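# Swap pink and yellow flowers between their drying-rack pegs

## Task

Exchange the pink and the yellow flower so each ends up hanging from the peg the other one occupied at the start, without deforming any stem; at the end the dryer must still hang on its rail and every flower must hang upside down, held by a clip on its stem.

## Robot and tools

ROBOT. Two arms, left_arm and right_arm, each a six-joint arm ending in a parallel two-finger gripper with a wrist camera. left_arm stands on the +y side. Calibrated bases in the scene frame: left_arm at (-0.022, +0.332, +0.008) m, right_arm at (+0.007, -0.249, +0.027) m, both almost unrotated, with +z up.

FRAMES. Scene frame: origin at table-top height halfway between the nominal bases, +x out over the table, +z up. Every hand position, orientation, velocity and target of an arm, and its wrist camera pose, is given in that arm's own base frame. Fixed cameras and the table use the scene frame. Gripper axes: the fingers point along the gripper's +z and open and close along its y. end_effector_position is the point between the finger pads, roughly 1 cm short of the fingertips. Reported hand poses may be a few centimetres off, more at long reach.

ROW FORMAT (shared by execute_actions and move). One row is 16 numbers: left_arm x, y, z, qw, qx, qy, qz, opening, then the same eight for right_arm. Both arms are always included. x, y, z are an absolute target in metres for end_effector_position; qw..qz are an absolute target orientation, w first. Opening runs from -1 (closed) to +1 (fully open, 0.094 m) and is an absolute finger command.

execute_actions(actions, cameras). actions is a list of actions; each action is a list of up to 15 rows, each row lasting one 1/30 s control step. A short action repeats its final row until 15 steps are done, so one action is 0.5 s. Each target must lie within 0.6 m of that gripper's position at the start of the action, measured along each of the gripper's current axes, or the action is rejected for both arms; the first action is checked against the last reported state. An empty list just reports state and images. cameras chooses images: omitted, null or ["all"] gives all, [] gives none; an unknown name invalidates the call.

move(target, speed, blend, opening_speed, blocking, cameras). target is one row or a list of up to 15 rows of absolute poses, with no 0.6 m limit. Each gripper follows a straight line from its Hand target toward the pose, turning the short way round; all arms arrive together, taking at least 0.5 s and at most 10 s in total. speed is the top path speed in m/s, 0.002 to 4.3, default 0.25 (rotation up to twice that in rad/s), one value or one per target. blend, in metres, rounds corners at intermediate targets; 0 stops at each. opening_speed sets how fast the finger command changes, per second on the -1..1 scale, minimum 0.2; use a low value to close gently on stems. Openings of the first row are sent at the start; openings in later rows are applied on arrival once everything is at rest. blocking=false returns after about 0.5 s while the move continues; a new move replaces a running one. Moves do not avoid obstacles or the other arm, grippers lag and overshoot more at high speed, and routing near an arm's own base can flip its shoulder, so go around it. The result adds a move: line: done, off_target, moving, held or fault, plus limits=paced (pose clipped) or limits=held (steps withheld). An arm not named in it finished within 10 mm and 2 degrees.

wait(seconds, cameras): 0 to 10 s with each arm holding its last command; a running move keeps going. stop(cameras): brakes a running move. zoom_image(camera, region): enlarges [x0, y0, x1, y1] pixels, at most 504 by 504, of a camera in the latest images. read_manual(section): licence text only. finished_scene(scene): scene number 1 or 2; ends the scene irreversibly.

CAMERAS: cam_head_left, cam_head_right, cam_high, cam_low, cam_left_wrist, cam_right_wrist, each 672x504. Calibration is approximate; fixed cameras may be shifted a little.

CONTROL BEHAVIOUR. Each step the commanded orientation is clipped to 40 degrees from the measured one, and position is favoured over orientation. The Hand target line shows where the arm is actually being driven, which can fall short; continue with further commands. Keep a constant orientation by repeating the same quaternion, not the drifting reported one. To park an arm, resend its last reported pose and wanted opening in every call. Resting a centimetre off in free air is normal. 'Tool commands' shows current finger commands; a 0 is a real command.

GRIPPING. grip_measured reports opening on the command scale (up to about 2.7 mm wide when empty); it tracks the command even after contact, so it does not reveal touch. Roughly 0.05 below the first-touch reading (more for thin or round items) the gripper is at full force, about 50-64 N per pad, which can crush a stem: close slowly and only slightly past contact. Release by commanding well above grip_measured. grip_effort_nm is motor effort (negative closing), offset and not zero at rest.

OTHER READINGS. Joint torques include gravity and have offsets; torques 3 and 4 wrap at ±28 N m. Joint velocities 'within noise' means still. MOTOR HOT appears at 85 °C; at 100 °C an OVER-TEMPERATURE FAULT drops the arm for 30-60 s or more, so avoid long loaded or stretched holds.

AVOID. Dropping flowers or releasing them while moving, anything falling off or being left off the table, fast impacts, targets far beyond a contact, knocking the dryer off its rail, arm-to-arm contact (including one gripper closing on the other's fingers), and any arm stop. Objects may occasionally be nudged by outside pushes.

Each tool is called after ">>>" by a JSON object that holds its "name" and its "arguments".

## Session

>>> {"name": "execute_actions", "arguments": {"actions": []}}

Scene clock: 0.00 s.
left_arm: end_effector_position=(+0.2569, -0.0827, +0.2388) grip_measured=+1.000 grip_effort_nm=n/a end_effector_quat_wxyz=(+0.234, -0.475, +0.849, -0.012) | right_arm: end_effector_position=(+0.4016, -0.0080, +0.3089) grip_measured=+1.000 grip_effort_nm=n/a end_effector_quat_wxyz=(+0.174, -0.236, +0.924, +0.245)
Joint positions: left_arm=[-0.559 0.839 0.854 -1.323 -0.397 -1.526 0.094] | right_arm=[-0.266 1.317 1.342 -1.525 -0.607 -0.743 0.094]
Joint velocities: within noise
Joint torques (N m): no reading
Heat: left arm: hottest elbow 32 °C; right arm: hottest waist 31 °C.
Hand target: left_arm +0.2625, -0.0863, +0.2520; +0.241, -0.476, +0.845, -0.026 | right_arm +0.4067, -0.0095, +0.3157; +0.181, -0.238, +0.923, +0.241
Tool commands: left_gripper/opening=+1.0 right_gripper/opening=+1.0

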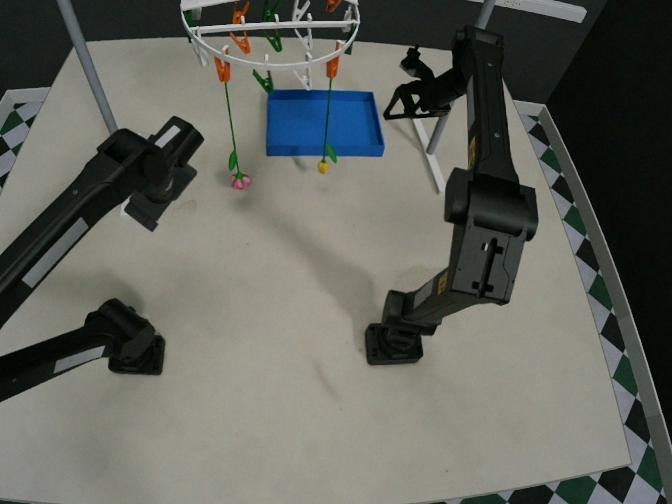

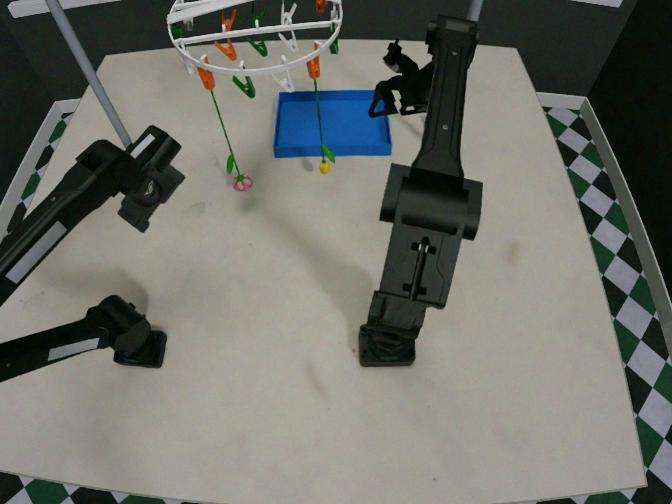

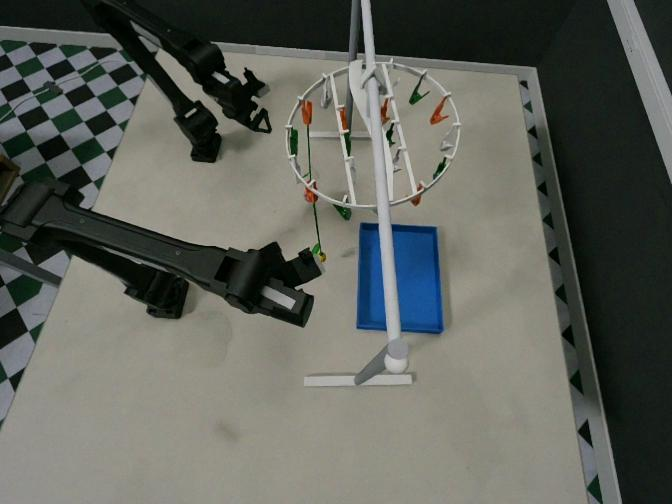

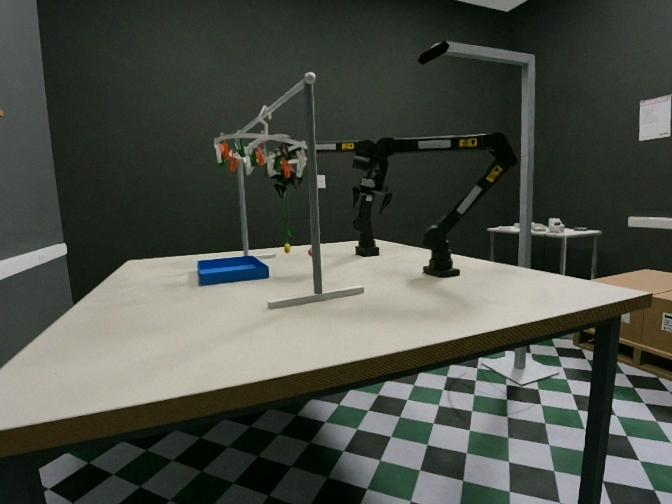

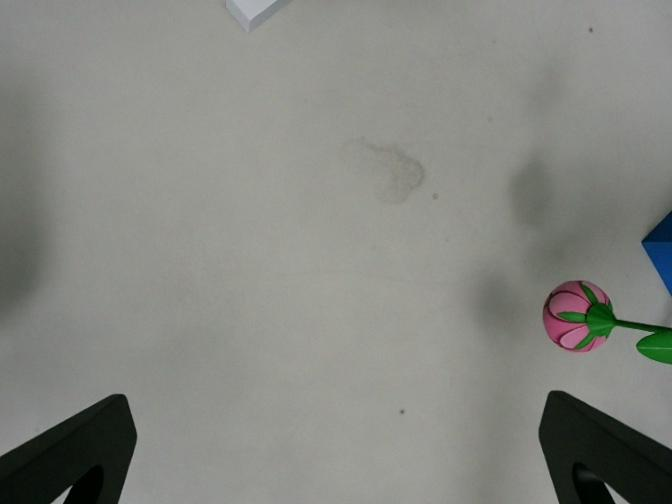

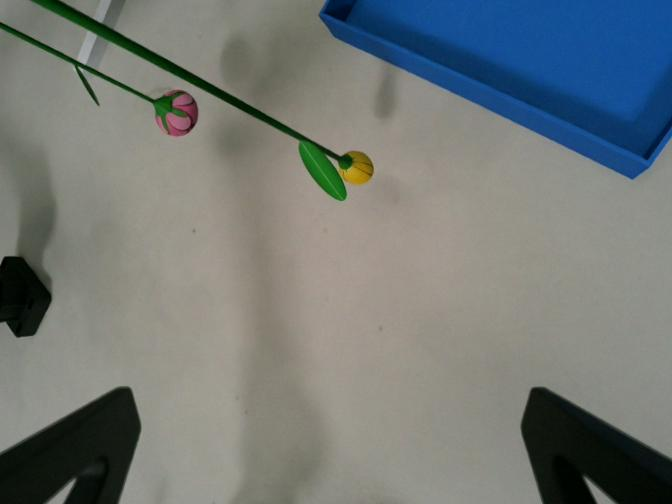

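>>> {"name": "zoom_image", "arguments": {"camera": "cam_head_left", "region": [170, 0, 400, 200]}}

>>> {"name": "zoom_image", "arguments": {"camera": "cam_head_right", "region": [150, 0, 400, 200]}}

>>> {"name": "zoom_image", "arguments": {"camera": "cam_high", "region": [260, 40, 480, 280]}}

>>> {"name": "zoom_image", "arguments": {"camera": "cam_low", "region": [190, 60, 340, 290]}}

Scaled by 2.191 from the camera's 672x504 image, which has a finer 960x720 frame.

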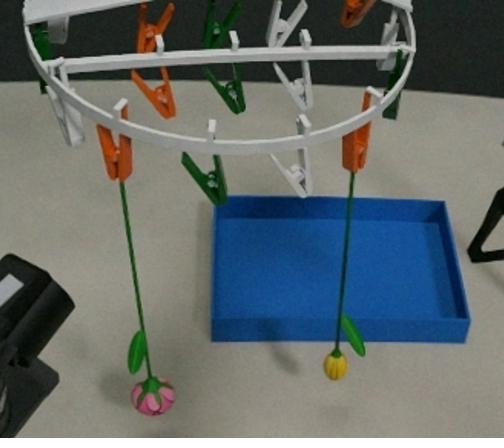

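Scaled by 2.016 from the camera's 672x504 image, which has a finer 960x720 frame.

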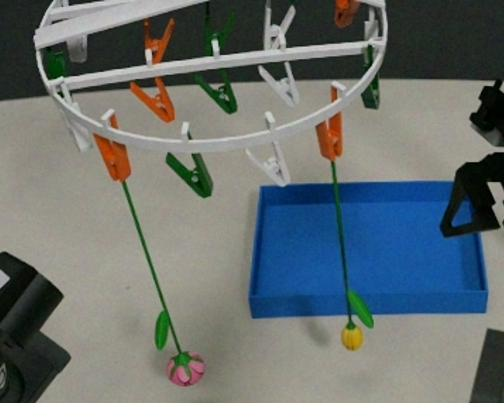

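Scaled by 2.100 from the camera's 672x504 image, which has a finer 960x720 frame.

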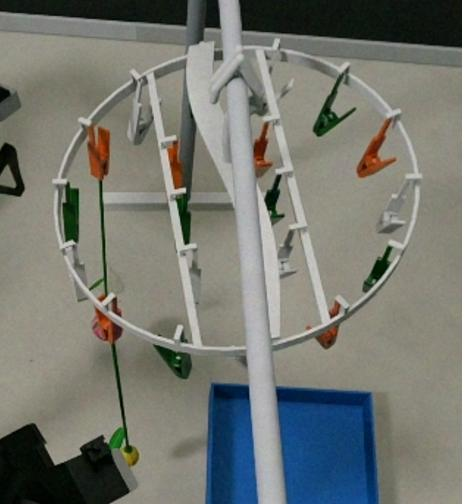

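Scaled by 2.191 from the camera's 672x504 image, which has a finer 960x720 frame.

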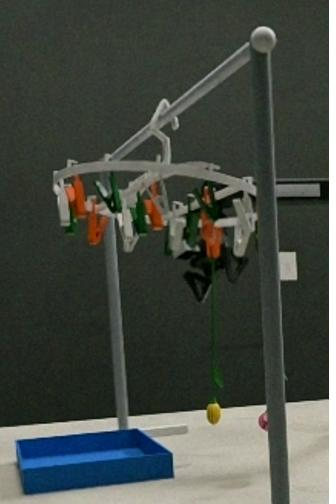

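>>> {"name": "move", "arguments": {"target": [0.245, -0.163, 0.322, 0.803, 0.114, 0.5625, -0.163, 1, 0.234, 0.082, 0.303, 0.807, -0.1, 0.565, 0.1425, 1], "cameras": ["cam_left_wrist","cam_right_wrist","cam_head_left"]}}

Scene clock: 37.07 s.
left_arm: end_effector_position=(+0.2431, -0.1645, +0.3199) grip_measured=+1.000 grip_effort_nm=-0.037 end_effector_quat_wxyz=(+0.799, +0.115, +0.566, -0.169) | right_arm: end_effector_position=(+0.2410, +0.0818, +0.3070) grip_measured=+1.000 grip_effort_nm=-0.002 end_effector_quat_wxyz=(+0.813, -0.094, +0.554, +0.150)
Joint positions: left_arm=[-0.812 0.412 0.125 0.653 -0.379 0.133 0.094] | right_arm=[0.293 0.013 0.048 0.343 -0.053 0.035 0.094]
Joint velocities: within noise
Joint torques (N m): left_arm=[3.25 2.43 8.76 2.62 0.21 0.16] | right_arm=[1.38 5.71 8.4 2.37 0.09 -0.12]
Heat: left arm: hottest elbow 43 °C; right arm: hottest waist 31 °C.
Hand target: left_arm +0.2449, -0.1629, +0.3220; +0.803, +0.114, +0.562, -0.163 | right_arm +0.2390, +0.0835, +0.3036; +0.816, -0.100, +0.549, +0.147
Off the commanded pose: left_arm 0.003 m, 1 deg | right_arm 0.008 m, 2 deg.
joint sent to its limit (right arm) — joint 2 (shoulder), lower limit. The joint targets are off in position, not in orientation.
move: done
camera_calibration:
cam_left_wrist: T_world_to_cam=[[-0.390997, -0.920385, -0.0037298, -0.0551988], [-0.0860475, 0.0405886, -0.995464, 0.38468], [0.916361, -0.388902, -0.0950668, -0.165916], [0, 0, 0, 1]] pos_world=[0.163557, -0.130943, 0.366956]
cam_right_wrist: T_world_to_cam=[[0.349545, -0.936917, -0.00240542, -0.00805242], [-0.0495366, -0.0159172, -0.998645, 0.360959], [0.935609, 0.34919, -0.0519754, -0.151258], [0, 0, 0, 1]] pos_world=[0.162214, 0.0510189, 0.352589]
Images, in order (width x height): cam_head_left 672x504, cam_left_wrist 672x504, cam_right_wrist 672x504.

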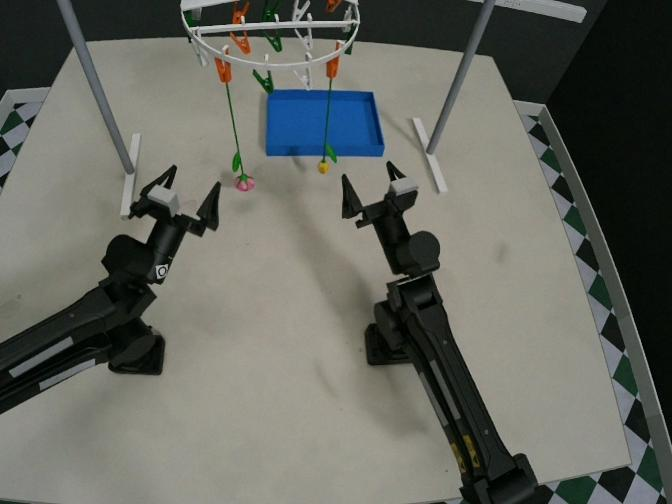

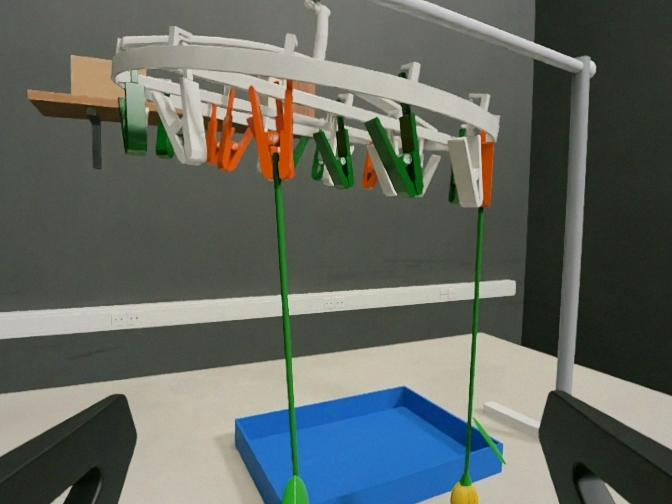

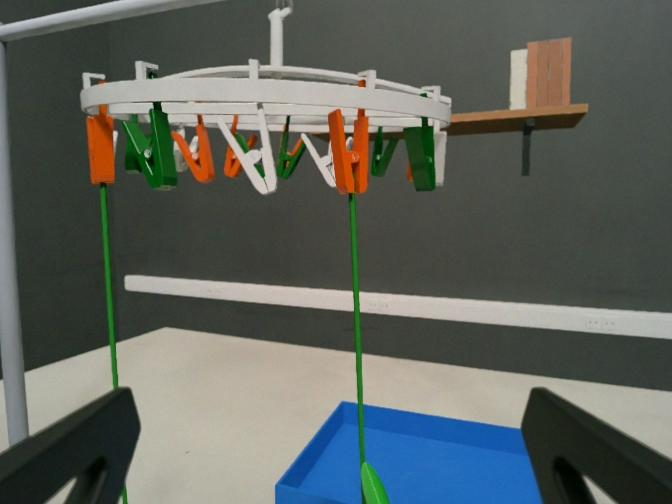

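>>> {"name": "zoom_image", "arguments": {"camera": "cam_left_wrist", "region": [200, 20, 360, 200]}}

>>> {"name": "zoom_image", "arguments": {"camera": "cam_right_wrist", "region": [300, 60, 450, 210]}}

>>> {"name": "zoom_image", "arguments": {"camera": "cam_left_wrist", "region": [340, 50, 520, 230]}}

Scaled by 2.800 from the camera's 672x504 image, which has a finer 960x720 frame.

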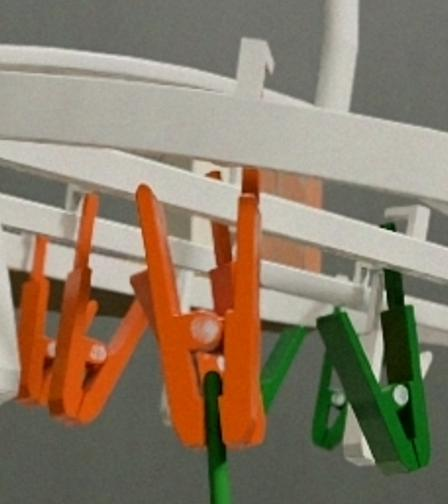

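Scaled by 3.360 from the camera's 672x504 image, which has a finer 960x720 frame.

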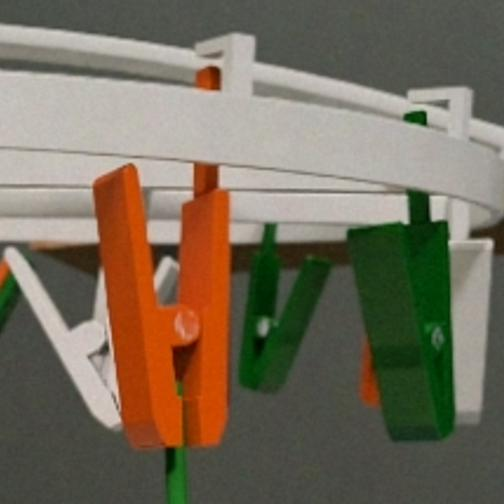

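Scaled by 2.800 from the camera's 672x504 image, which has a finer 960x720 frame.

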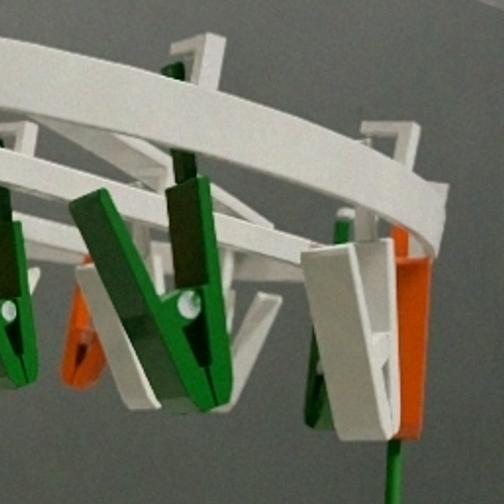

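>>> {"name": "move", "arguments": {"target": [0.337, -0.163, 0.425, 0.694, 0.135, 0.694, -0.135, 1, 0.239, 0.0835, 0.3036, 0.816, -0.1, 0.549, 0.147, 1], "cameras": ["cam_left_wrist","cam_head_left"]}}

>>> {"name": "zoom_image", "arguments": {"camera": "cam_left_wrist", "region": [150, 60, 550, 360]}}

Scene clock: 78.97 s.
left_arm: end_effector_position=(+0.3321, -0.1641, +0.3904) grip_measured=+1.000 grip_effort_nm=-0.032 end_effector_quat_wxyz=(+0.680, +0.146, +0.707, -0.129) | right_arm: end_effector_position=(+0.2407, +0.0817, +0.3078) grip_measured=+1.000 grip_effort_nm=-0.002 end_effector_quat_wxyz=(+0.814, -0.094, +0.553, +0.150)
Joint positions: left_arm=[-0.515 0.584 0.597 -0.057 -0.124 0.011 0.094] | right_arm=[0.293 0.013 0.048 0.347 -0.053 0.034 0.094]
Joint velocities: within noise
Joint torques (N m): left_arm=[3.25 0.03 13.57 1.78 0.13 -0.06] | right_arm=[1.14 5.83 8.35 2.4 0.04 -0.1]
Heat: left arm: hottest elbow 46 °C; right arm: hottest waist 31 °C.
Hand target: left_arm +0.3350, -0.1621, +0.4241; +0.694, +0.135, +0.694, -0.135 | right_arm +0.2393, +0.0835, +0.3036; +0.816, -0.100, +0.549, +0.147
Off the commanded pose: left_arm 0.035 m, 3 deg | right_arm 0.005 m, 1 deg.
move: off_target (left_arm)
camera_calibration:
cam_left_wrist: T_world_to_cam=[[-0.377362, -0.925571, -0.0302615, -0.0148857], [-0.415346, 0.198365, -0.887772, 0.555741], [0.827699, -0.322442, -0.459288, -0.0580539], [0, 0, 0, 1]] pos_world=[0.273259, -0.142736, 0.466257]
Images, in order (width x height): cam_head_left 672x504, cam_left_wrist 672x504.

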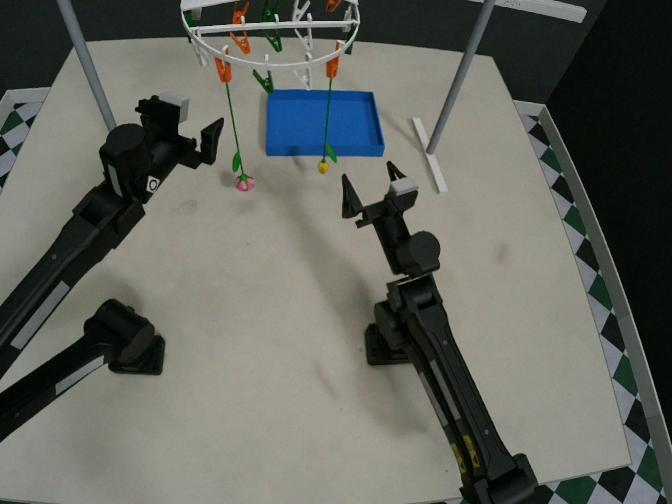

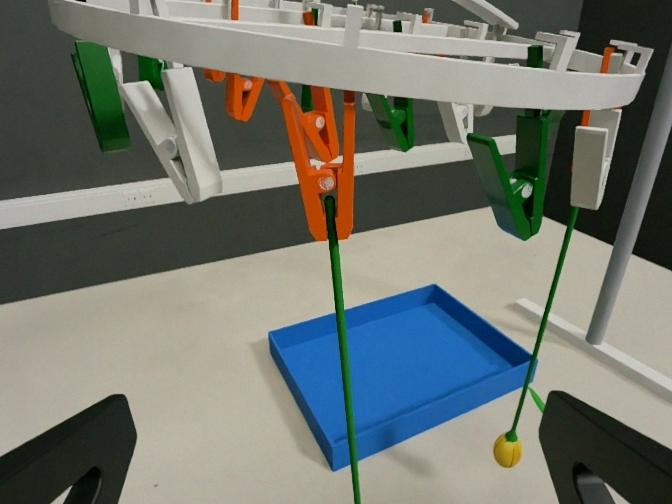

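Scaled by 1.260 from the camera's 672x504 image, which has a finer 960x720 frame.

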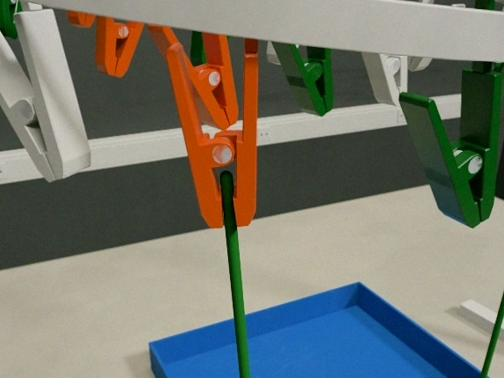

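>>> {"name": "move", "arguments": {"target": [0.37, -0.1745, 0.466, 0.694, 0.135, 0.694, -0.135, 0.1, 0.321, 0.308, 0.273, 0.6686, -0.2302, 0.6686, 0.2302, 0.3], "cameras": ["cam_left_wrist","cam_right_wrist","cam_head_left"]}}

Scene clock: 96.97 s.
left_arm: end_effector_position=(+0.3646, -0.1761, +0.4324) grip_measured=+0.102 grip_effort_nm=-0.125 end_effector_quat_wxyz=(+0.680, +0.146, +0.707, -0.130) | right_arm: end_effector_position=(+0.3118, +0.2940, +0.2437) grip_measured=+0.302 grip_effort_nm=-0.071 end_effector_quat_wxyz=(+0.653, -0.243, +0.685, +0.212)
Joint positions: left_arm=[-0.491 0.707 0.745 -0.08 -0.099 0.01 0.052] | right_arm=[0.824 1.013 0.369 0.586 0.168 -0.017 0.061]
Joint velocities: within noise
Joint torques (N m): left_arm=[3.25 -1.14 13.6 1.76 0.13 -0.06] | right_arm=[1.08 -3.02 11.9 2.69 -0.07 0.21]
Heat: left arm: hottest elbow 47 °C; right arm: hottest waist 31 °C.
Hand target: left_arm +0.3682, -0.1738, +0.4651; +0.694, +0.135, +0.694, -0.135 | right_arm +0.3193, +0.3064, +0.2730; +0.668, -0.230, +0.669, +0.230
Off the commanded pose: left_arm 0.034 m, 3 deg | right_arm 0.034 m, 4 deg.
move: off_target (left_arm, right_arm)
camera_calibration:
cam_left_wrist: T_world_to_cam=[[-0.37801, -0.925373, -0.0281843, -0.0131006], [-0.414774, 0.196493, -0.888455, 0.60866], [0.82769, -0.324155, -0.458097, -0.0703816], [0, 0, 0, 1]] pos_world=[0.305758, -0.154535, 0.508157]
cam_right_wrist: T_world_to_cam=[[0.615599, -0.787287, 0.0348704, 0.0300027], [-0.349597, -0.312479, -0.883255, 0.457406], [0.706272, 0.53154, -0.467595, -0.175631], [0, 0, 0, 1]] pos_world=[0.265481, 0.259906, 0.320835]
Images, in order (width x height): cam_head_left 672x504, cam_left_wrist 672x504, cam_right_wrist 672x504.

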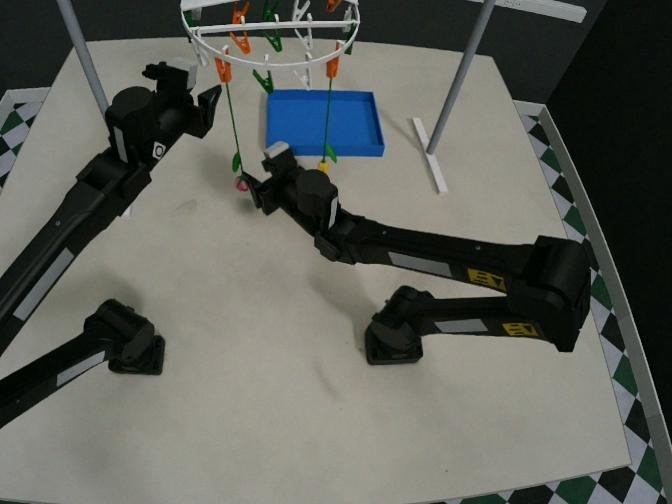

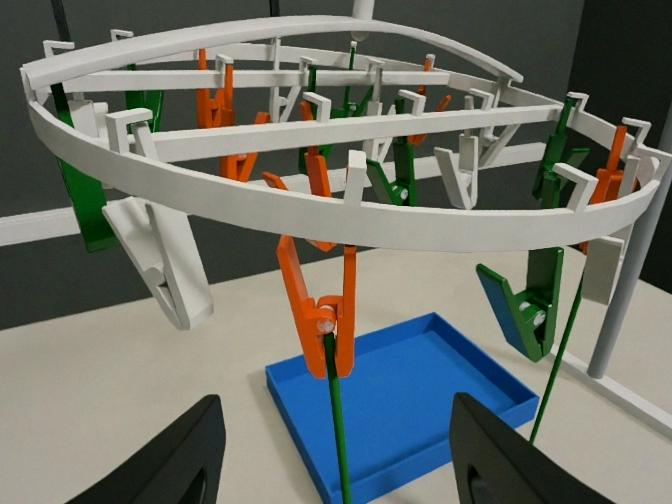

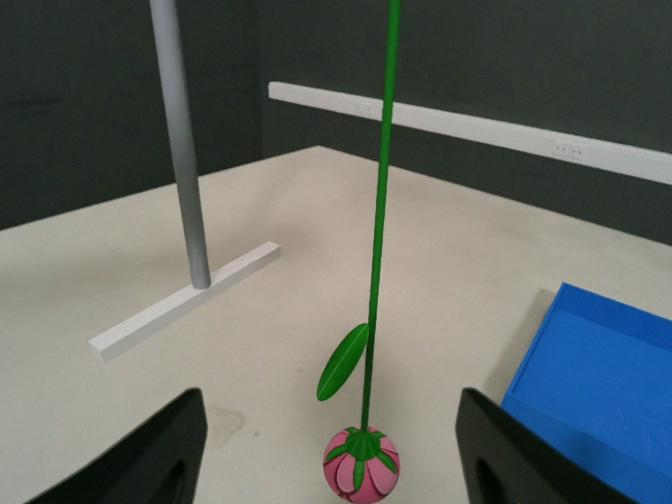

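>>> {"name": "move", "arguments": {"target": [0.388, -0.18, 0.467, 0.752, 0.1227, 0.631, -0.146, 0.1, 0.385, 0.339, 0.287, 0.6686, -0.2302, 0.6686, 0.2302, 0.6], "cameras": ["cam_left_wrist","cam_right_wrist","cam_low"]}}

Scene clock: 112.30 s.
left_arm: end_effector_position=(+0.3844, -0.1826, +0.4629) grip_measured=+0.102 grip_effort_nm=-0.115 end_effector_quat_wxyz=(+0.746, +0.125, +0.637, -0.149) | right_arm: end_effector_position=(+0.3699, +0.3302, +0.2599) grip_measured=+0.599 grip_effort_nm=0.071 end_effector_quat_wxyz=(+0.651, -0.246, +0.684, +0.219)
Joint positions: left_arm=[-0.476 0.784 0.727 0.216 -0.083 0.01 0.052] | right_arm=[0.761 1.203 0.542 0.605 0.091 -0.016 0.075]
Joint velocities: within noise
Joint torques (N m): left_arm=[3.31 -2.02 9.4 2.82 0.15 0.11] | right_arm=[-0.03 -5.89 11.84 2.66 -0.07 0.19]
Heat: left arm: hottest elbow 52 °C; right arm: hottest elbow 36 °C.
Hand target: left_arm +0.3879, -0.1800, +0.4668; +0.752, +0.123, +0.631, -0.146 | right_arm +0.3834, +0.3376, +0.2871; +0.669, -0.230, +0.668, +0.230
Off the commanded pose: left_arm 0.006 m, 1 deg | right_arm 0.032 m, 3 deg.
move: off_target (right_arm)
camera_calibration:
cam_left_wrist: T_world_to_cam=[[-0.375338, -0.926838, -0.00960458, -0.0206489], [-0.249326, 0.110938, -0.962044, 0.600099], [0.892725, -0.358697, -0.272724, -0.191897], [0, 0, 0, 1]] pos_world=[0.313181, -0.154545, 0.524789]
cam_right_wrist: T_world_to_cam=[[0.626562, -0.778802, 0.0297875, 0.0166073], [-0.346274, -0.312418, -0.884584, 0.502384], [0.698222, 0.543933, -0.465428, -0.230058], [0, 0, 0, 1]] pos_world=[0.324188, 0.295023, 0.336831]
Images, in order (width x height): cam_low 672x504, cam_left_wrist 672x504, cam_right_wrist 672x504.

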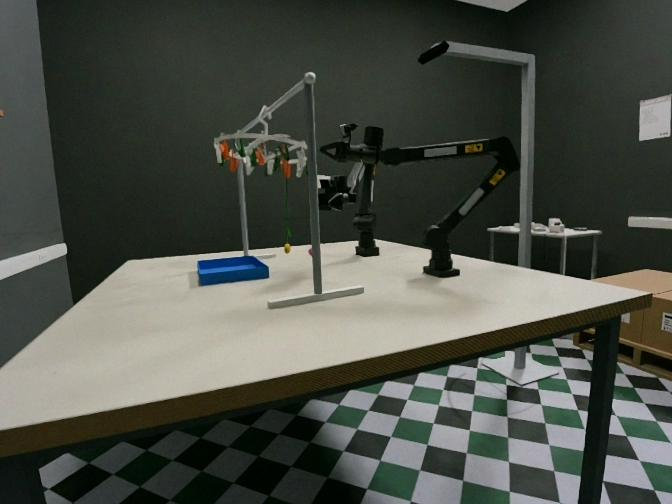

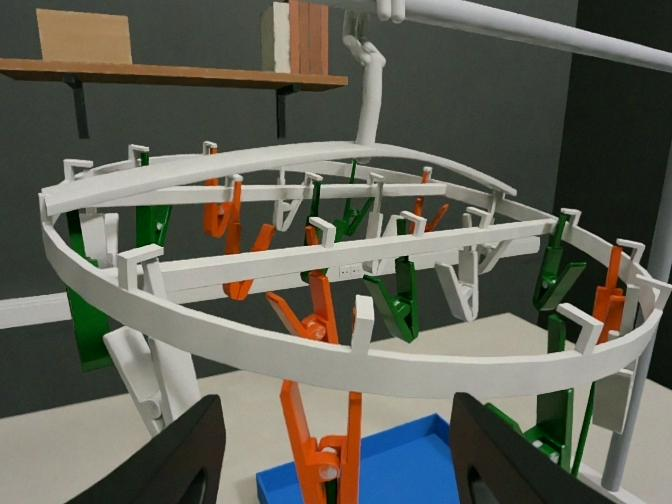

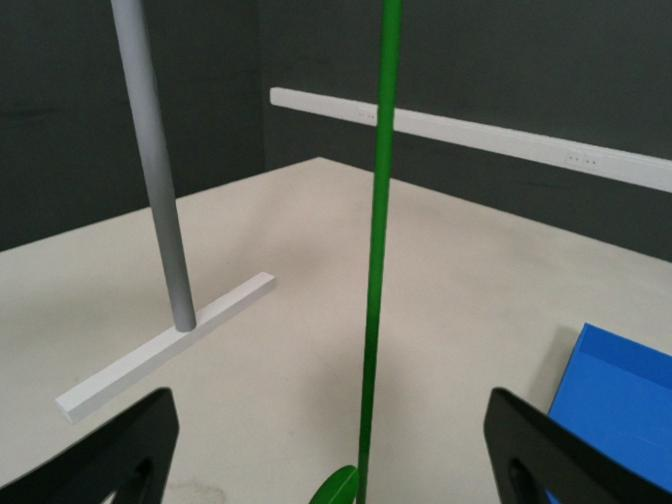

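>>> {"name": "move", "arguments": {"target": [0.388, -0.181, 0.436, 0.752, 0.1227, 0.631, -0.146, 0.1, 0.416, 0.352, 0.287, 0.6686, -0.2302, 0.6686, 0.2302, 0.6], "speed": 0.12, "cameras": ["cam_left_wrist","cam_right_wrist","cam_head_left"]}}

Scene clock: 120.33 s.
left_arm: end_effector_position=(+0.3848, -0.1827, +0.4325) grip_measured=+0.102 grip_effort_nm=-0.120 end_effector_quat_wxyz=(+0.746, +0.125, +0.636, -0.149) | right_arm: end_effector_position=(+0.4004, +0.3442, +0.2617) grip_measured=+0.599 grip_effort_nm=0.071 end_effector_quat_wxyz=(+0.652, -0.245, +0.683, +0.220)
Joint positions: left_arm=[-0.476 0.796 0.651 0.305 -0.083 0.01 0.052] | right_arm=[0.73 1.295 0.621 0.62 0.06 -0.016 0.075]
Joint velocities: within noise
Joint torques (N m): left_arm=[3.14 -2.02 9.31 2.88 0.02 0.11] | right_arm=[-0.15 -7.77 11.66 2.69 -0.05 0.18]
Heat: left arm: hottest elbow 51 °C; right arm: hottest elbow 36 °C.
Hand target: left_arm +0.3879, -0.1809, +0.4359; +0.752, +0.123, +0.631, -0.146 | right_arm +0.4144, +0.3506, +0.2871; +0.669, -0.230, +0.668, +0.230
Off the commanded pose: left_arm 0.005 m, 1 deg | right_arm 0.031 m, 3 deg.
move: off_target (right_arm)
camera_calibration:
cam_left_wrist: T_world_to_cam=[[-0.374975, -0.926986, -0.00948169, -0.0210827], [-0.248397, 0.110323, -0.962355, 0.570633], [0.893136, -0.358504, -0.271629, -0.201249], [0, 0, 0, 1]] pos_world=[0.313581, -0.154646, 0.494287]
cam_right_wrist: T_world_to_cam=[[0.6268, -0.778682, 0.0278557, 0.00871143], [-0.345771, -0.31001, -0.885628, 0.518125], [0.698258, 0.54548, -0.46356, -0.259068], [0, 0, 0, 1]] pos_world=[0.354588, 0.308724, 0.33853]
Images, in order (width x height): cam_head_left 672x504, cam_left_wrist 672x504, cam_right_wrist 672x504.

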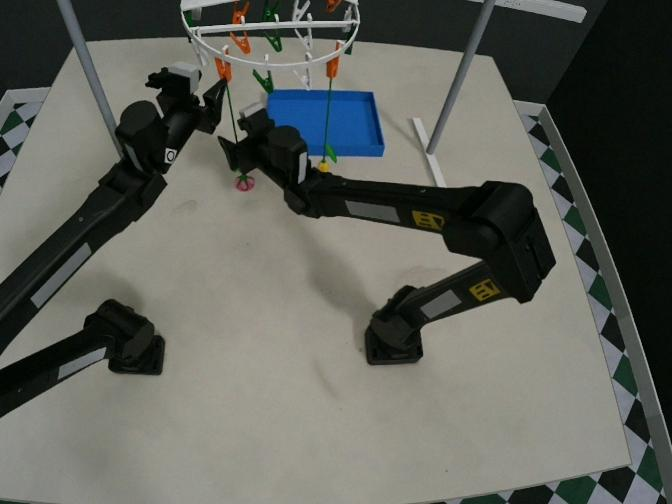

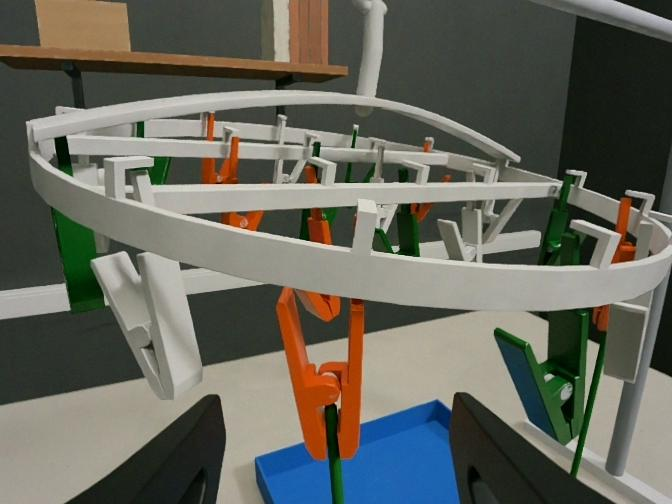

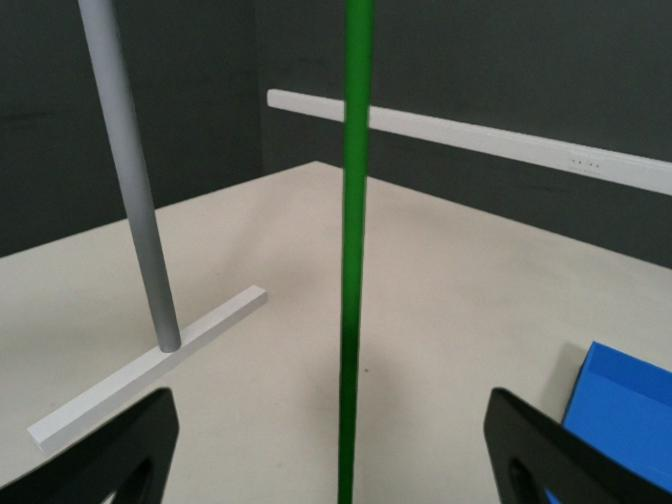

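>>> {"name": "move", "arguments": {"target": [0.424, -0.1925, 0.437, 0.752, 0.1227, 0.631, -0.146, 0.1, 0.416, 0.352, 0.287, 0.6686, -0.2302, 0.6686, 0.2302, -0.95], "speed": 0.08, "opening_speed": 0.9, "cameras": ["cam_left_wrist","cam_right_wrist"]}}

Scene clock: 126.93 s.
left_arm: end_effector_position=(+0.4151, -0.1930, +0.3976) grip_measured=+0.102 grip_effort_nm=-0.115 end_effector_quat_wxyz=(+0.728, +0.132, +0.657, -0.143) | right_arm: end_effector_position=(+0.4003, +0.3443, +0.2619) grip_measured=-0.940 grip_effort_nm=-0.496 end_effector_quat_wxyz=(+0.652, -0.245, +0.683, +0.220)
Joint positions: left_arm=[-0.459 0.914 0.651 0.365 -0.067 0.01 0.052] | right_arm=[0.73 1.295 0.621 0.621 0.059 -0.016 0.003]
Joint velocities: within noise
Joint torques (N m): left_arm=[3.31 -3.31 13.11 2.95 0.13 0.08] | right_arm=[0.03 -7.53 11.71 2.7 -0.08 0.2]
Heat: left arm: hottest elbow 52 °C; right arm: hottest elbow 37 °C.
Hand target: left_arm +0.4214, -0.1914, +0.4361; +0.752, +0.123, +0.631, -0.146 | right_arm +0.4145, +0.3507, +0.2871; +0.669, -0.230, +0.668, +0.230
Off the commanded pose: left_arm 0.040 m, 4 deg | right_arm 0.031 m, 3 deg.
move: off_target (left_arm, right_arm)
camera_calibration:
cam_left_wrist: T_world_to_cam=[[-0.375525, -0.926667, -0.0164186, -0.0165656], [-0.296811, 0.137025, -0.945054, 0.564074], [0.878, -0.350018, -0.326501, -0.211692], [0, 0, 0, 1]] pos_world=[0.347068, -0.166739, 0.463691]
cam_right_wrist: T_world_to_cam=[[0.627105, -0.778439, 0.0278032, 0.00854381], [-0.345147, -0.309692, -0.885982, 0.518015], [0.698293, 0.546007, -0.462885, -0.259425], [0, 0, 0, 1]] pos_world=[0.354588, 0.308724, 0.33863]
Images, in order (width x height): cam_left_wrist 672x504, cam_right_wrist 672x504.

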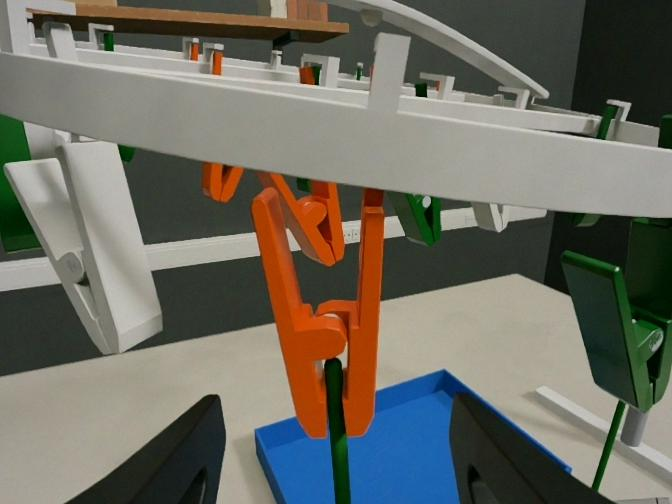

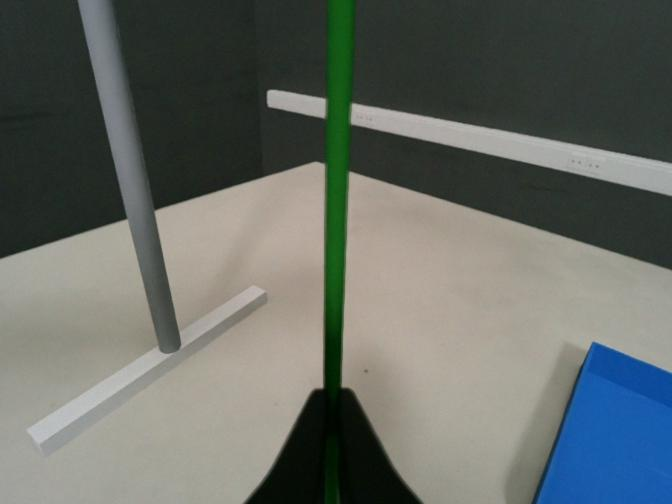

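>>> {"name": "move", "arguments": {"target": [0.424, -0.1925, 0.465, 0.752, 0.1227, 0.631, -0.146, 0.1, 0.416, 0.352, 0.287, 0.6686, -0.2302, 0.6686, 0.2302, -0.95], "speed": 0.05, "cameras": ["cam_left_wrist"]}}

Scene clock: 129.93 s.
left_arm: end_effector_position=(+0.4199, -0.1954, +0.4263) grip_measured=+0.102 grip_effort_nm=-0.115 end_effector_quat_wxyz=(+0.733, +0.130, +0.651, -0.145) | right_arm: end_effector_position=(+0.4003, +0.3443, +0.2619) grip_measured=-0.941 grip_effort_nm=-0.491 end_effector_quat_wxyz=(+0.652, -0.245, +0.683, +0.220)
Joint positions: left_arm=[-0.459 0.914 0.718 0.315 -0.067 0.01 0.052] | right_arm=[0.73 1.295 0.621 0.621 0.059 -0.016 0.003]
Joint velocities: within noise
Joint torques (N m): left_arm=[3.31 -4.48 13.27 1.68 0.13 0.08] | right_arm=[-0.09 -7.82 11.64 2.65 -0.06 0.2]
Heat: left arm: hottest elbow 54 °C; right arm: hottest elbow 38 °C.
Hand target: left_arm +0.4218, -0.1916, +0.4642; +0.752, +0.123, +0.631, -0.146 | right_arm +0.4145, +0.3507, +0.2871; +0.669, -0.230, +0.668, +0.230
Off the commanded pose: left_arm 0.039 m, 3 deg | right_arm 0.031 m, 3 deg.
move: off_target (left_arm, right_arm)
camera_calibration:
cam_left_wrist: T_world_to_cam=[[-0.375273, -0.926789, -0.0152271, -0.0171428], [-0.28285, 0.130144, -0.950294, 0.587938], [0.882704, -0.352312, -0.310982, -0.216388], [0, 0, 0, 1]] pos_world=[0.350871, -0.168641, 0.49116]
Images, in order (width x height): cam_left_wrist 672x504.

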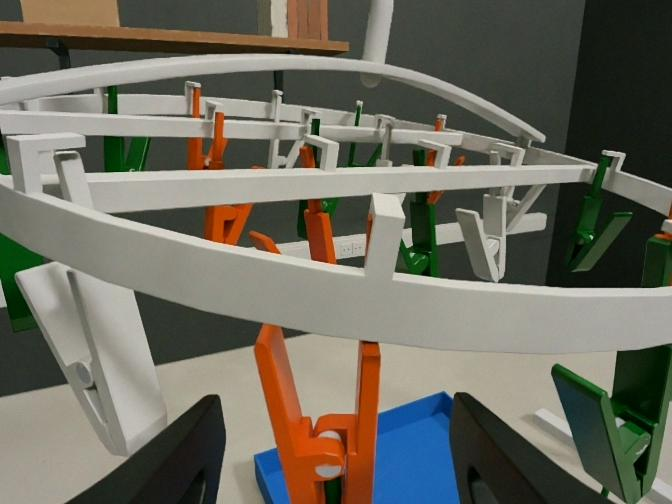

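>>> {"name": "move", "arguments": {"target": [0.4255, -0.1895, 0.472, 0.752, 0.1227, 0.631, -0.146, 0.1, 0.416, 0.352, 0.287, 0.6686, -0.2302, 0.6686, 0.2302, -0.95], "speed": 0.05, "cameras": ["cam_left_wrist"]}}

Scene clock: 135.23 s.
left_arm: end_effector_position=(+0.4224, -0.1931, +0.4318) grip_measured=+0.102 grip_effort_nm=-0.115 end_effector_quat_wxyz=(+0.733, +0.131, +0.652, -0.144) | right_arm: end_effector_position=(+0.4003, +0.3443, +0.2619) grip_measured=-0.941 grip_effort_nm=-0.501 end_effector_quat_wxyz=(+0.652, -0.245, +0.683, +0.220)
Joint positions: left_arm=[-0.449 0.914 0.734 0.295 -0.056 0.01 0.052] | right_arm=[0.73 1.295 0.621 0.621 0.059 -0.016 0.003]
Joint velocities: within noise
Joint torques (N m): left_arm=[3.31 -4.72 13.31 1.65 0.15 0.05] | right_arm=[-0.21 -7.71 11.64 2.67 -0.06 0.18]
Heat: left arm: hottest elbow 55 °C; right arm: hottest elbow 38 °C.
Hand target: left_arm +0.4232, -0.1887, +0.4712; +0.752, +0.123, +0.631, -0.146 | right_arm +0.4145, +0.3507, +0.2871; +0.669, -0.230, +0.668, +0.230
Off the commanded pose: left_arm 0.040 m, 3 deg | right_arm 0.031 m, 3 deg.
move: off_target (left_arm, right_arm)
camera_calibration:
cam_left_wrist: T_world_to_cam=[[-0.37523, -0.926782, -0.016664, -0.0133944], [-0.285009, 0.132462, -0.949328, 0.594614], [0.882027, -0.351467, -0.313845, -0.214422], [0, 0, 0, 1]] pos_world=[0.353571, -0.16654, 0.496965]
Images, in order (width x height): cam_left_wrist 672x504.

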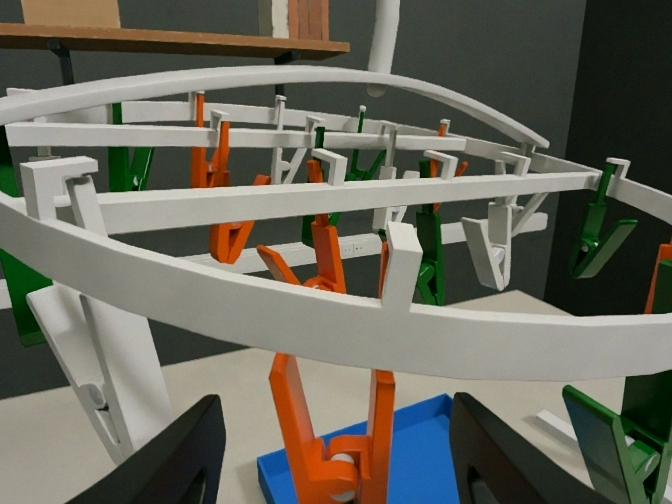

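>>> {"name": "move", "arguments": {"target": [0.4255, -0.1895, 0.472, 0.752, 0.1227, 0.631, -0.146, -0.7, 0.416, 0.352, 0.287, 0.6686, -0.2302, 0.6686, 0.2302, -0.95], "opening_speed": 0.5, "cameras": ["cam_left_wrist","cam_right_wrist"]}}

Scene clock: 138.73 s.
left_arm: end_effector_position=(+0.4225, -0.1929, +0.4317) grip_measured=-0.598 grip_effort_nm=-1.013 end_effector_quat_wxyz=(+0.732, +0.131, +0.652, -0.144) | right_arm: end_effector_position=(+0.4004, +0.3443, +0.2617) grip_measured=-0.941 grip_effort_nm=-0.496 end_effector_quat_wxyz=(+0.652, -0.246, +0.683, +0.220)
Joint positions: left_arm=[-0.448 0.914 0.734 0.294 -0.056 0.01 0.019] | right_arm=[0.73 1.295 0.621 0.621 0.059 -0.016 0.003]
Joint velocities: within noise
Joint torques (N m): left_arm=[3.25 -4.72 13.34 1.69 0.13 0.05] | right_arm=[0.03 -7.71 11.69 2.71 -0.07 0.18]
Heat: left arm: hottest elbow 56 °C; right arm: hottest elbow 39 °C.
Hand target: left_arm +0.4233, -0.1886, +0.4712; +0.752, +0.123, +0.631, -0.146 | right_arm +0.4145, +0.3507, +0.2870; +0.669, -0.231, +0.669, +0.230
Off the commanded pose: left_arm 0.041 m, 3 deg | right_arm 0.031 m, 3 deg.
move: off_target (left_arm, right_arm)
camera_calibration:
cam_left_wrist: T_world_to_cam=[[-0.374891, -0.926918, -0.016722, -0.0132501], [-0.285329, 0.132526, -0.949223, 0.594622], [0.882068, -0.351084, -0.31416, -0.214354], [0, 0, 0, 1]] pos_world=[0.353771, -0.166341, 0.496865]
cam_right_wrist: T_world_to_cam=[[0.627112, -0.778431, 0.0278379, 0.0086076], [-0.345356, -0.309901, -0.885827, 0.518044], [0.698183, 0.545899, -0.463179, -0.259354], [0, 0, 0, 1]] pos_world=[0.354589, 0.308824, 0.33853]
Images, in order (width x height): cam_left_wrist 672x504, cam_right_wrist 672x504.

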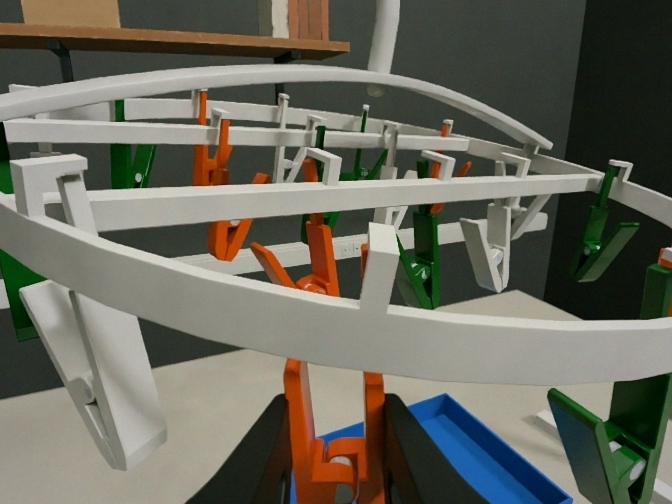

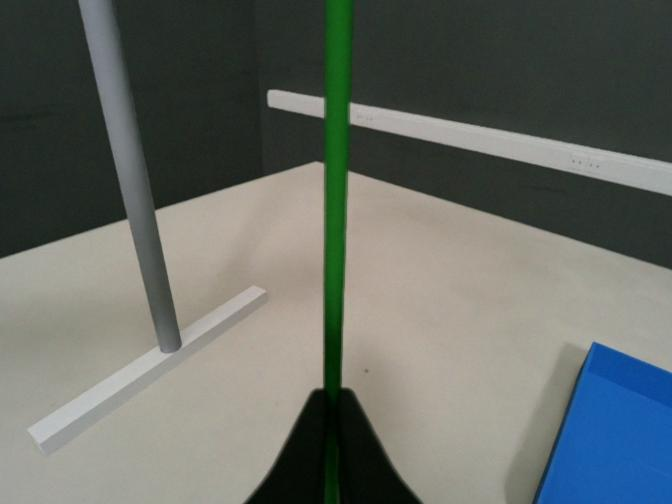

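>>> {"name": "move", "arguments": {"target": [0.4255, -0.1895, 0.472, 0.752, 0.1227, 0.631, -0.146, -0.95, 0.416, 0.352, 0.287, 0.6686, -0.2302, 0.6686, 0.2302, -0.95], "opening_speed": 0.5, "cameras": ["cam_left_wrist","cam_right_wrist"]}}

>>> {"name": "zoom_image", "arguments": {"camera": "cam_left_wrist", "region": [220, 330, 460, 504]}}

Scene clock: 141.97 s.
left_arm: end_effector_position=(+0.4225, -0.1929, +0.4317) grip_measured=-0.601 grip_effort_nm=-1.072 end_effector_quat_wxyz=(+0.732, +0.131, +0.652, -0.144) | right_arm: end_effector_position=(+0.4004, +0.3443, +0.2617) grip_measured=-0.941 grip_effort_nm=-0.496 end_effector_quat_wxyz=(+0.652, -0.246, +0.683, +0.220)
Joint positions: left_arm=[-0.448 0.914 0.734 0.294 -0.056 0.01 0.019] | right_arm=[0.73 1.295 0.621 0.621 0.059 -0.016 0.003]
Joint velocities: within noise
Joint torques (N m): left_arm=[3.31 -4.66 13.34 1.68 0.13 0.05] | right_arm=[-0.09 -7.88 11.64 2.69 -0.04 0.18]
Heat: left arm: hottest elbow 57 °C; right arm: hottest elbow 39 °C.
Hand target: left_arm +0.4233, -0.1886, +0.4712; +0.752, +0.123, +0.631, -0.146 | right_arm +0.4145, +0.3507, +0.2870; +0.669, -0.230, +0.669, +0.230
Off the commanded pose: left_arm 0.041 m, 3 deg | right_arm 0.031 m, 3 deg.
move: off_target (left_arm, right_arm)
camera_calibration:
cam_left_wrist: T_world_to_cam=[[-0.374891, -0.926918, -0.016722, -0.0132501], [-0.285329, 0.132526, -0.949223, 0.594622], [0.882068, -0.351084, -0.31416, -0.214354], [0, 0, 0, 1]] pos_world=[0.353771, -0.166341, 0.496865]
cam_right_wrist: T_world_to_cam=[[0.627112, -0.778431, 0.0278379, 0.0086076], [-0.345356, -0.309901, -0.885827, 0.518044], [0.698183, 0.545899, -0.463179, -0.259354], [0, 0, 0, 1]] pos_world=[0.354589, 0.308824, 0.33853]
Images, in order (width x height): cam_left_wrist 672x504, cam_right_wrist 672x504.

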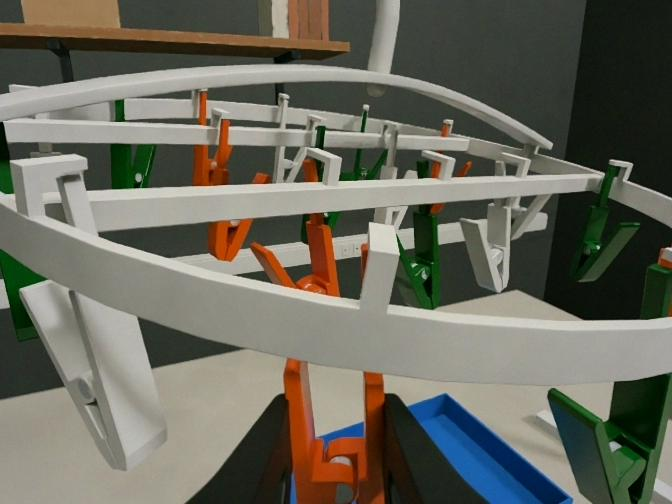

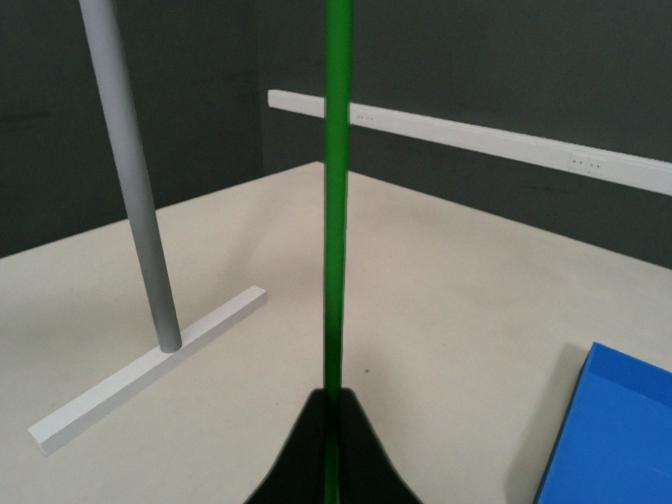

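Scaled by 2.100 from the camera's 672x504 image, which has a finer 960x720 frame.

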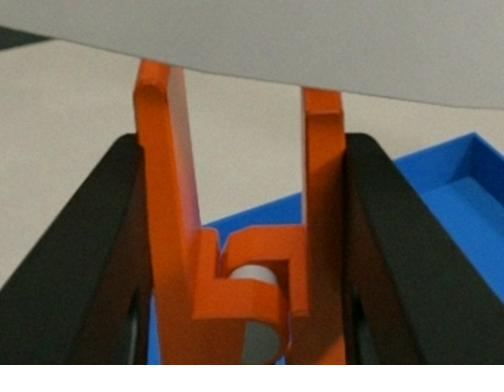

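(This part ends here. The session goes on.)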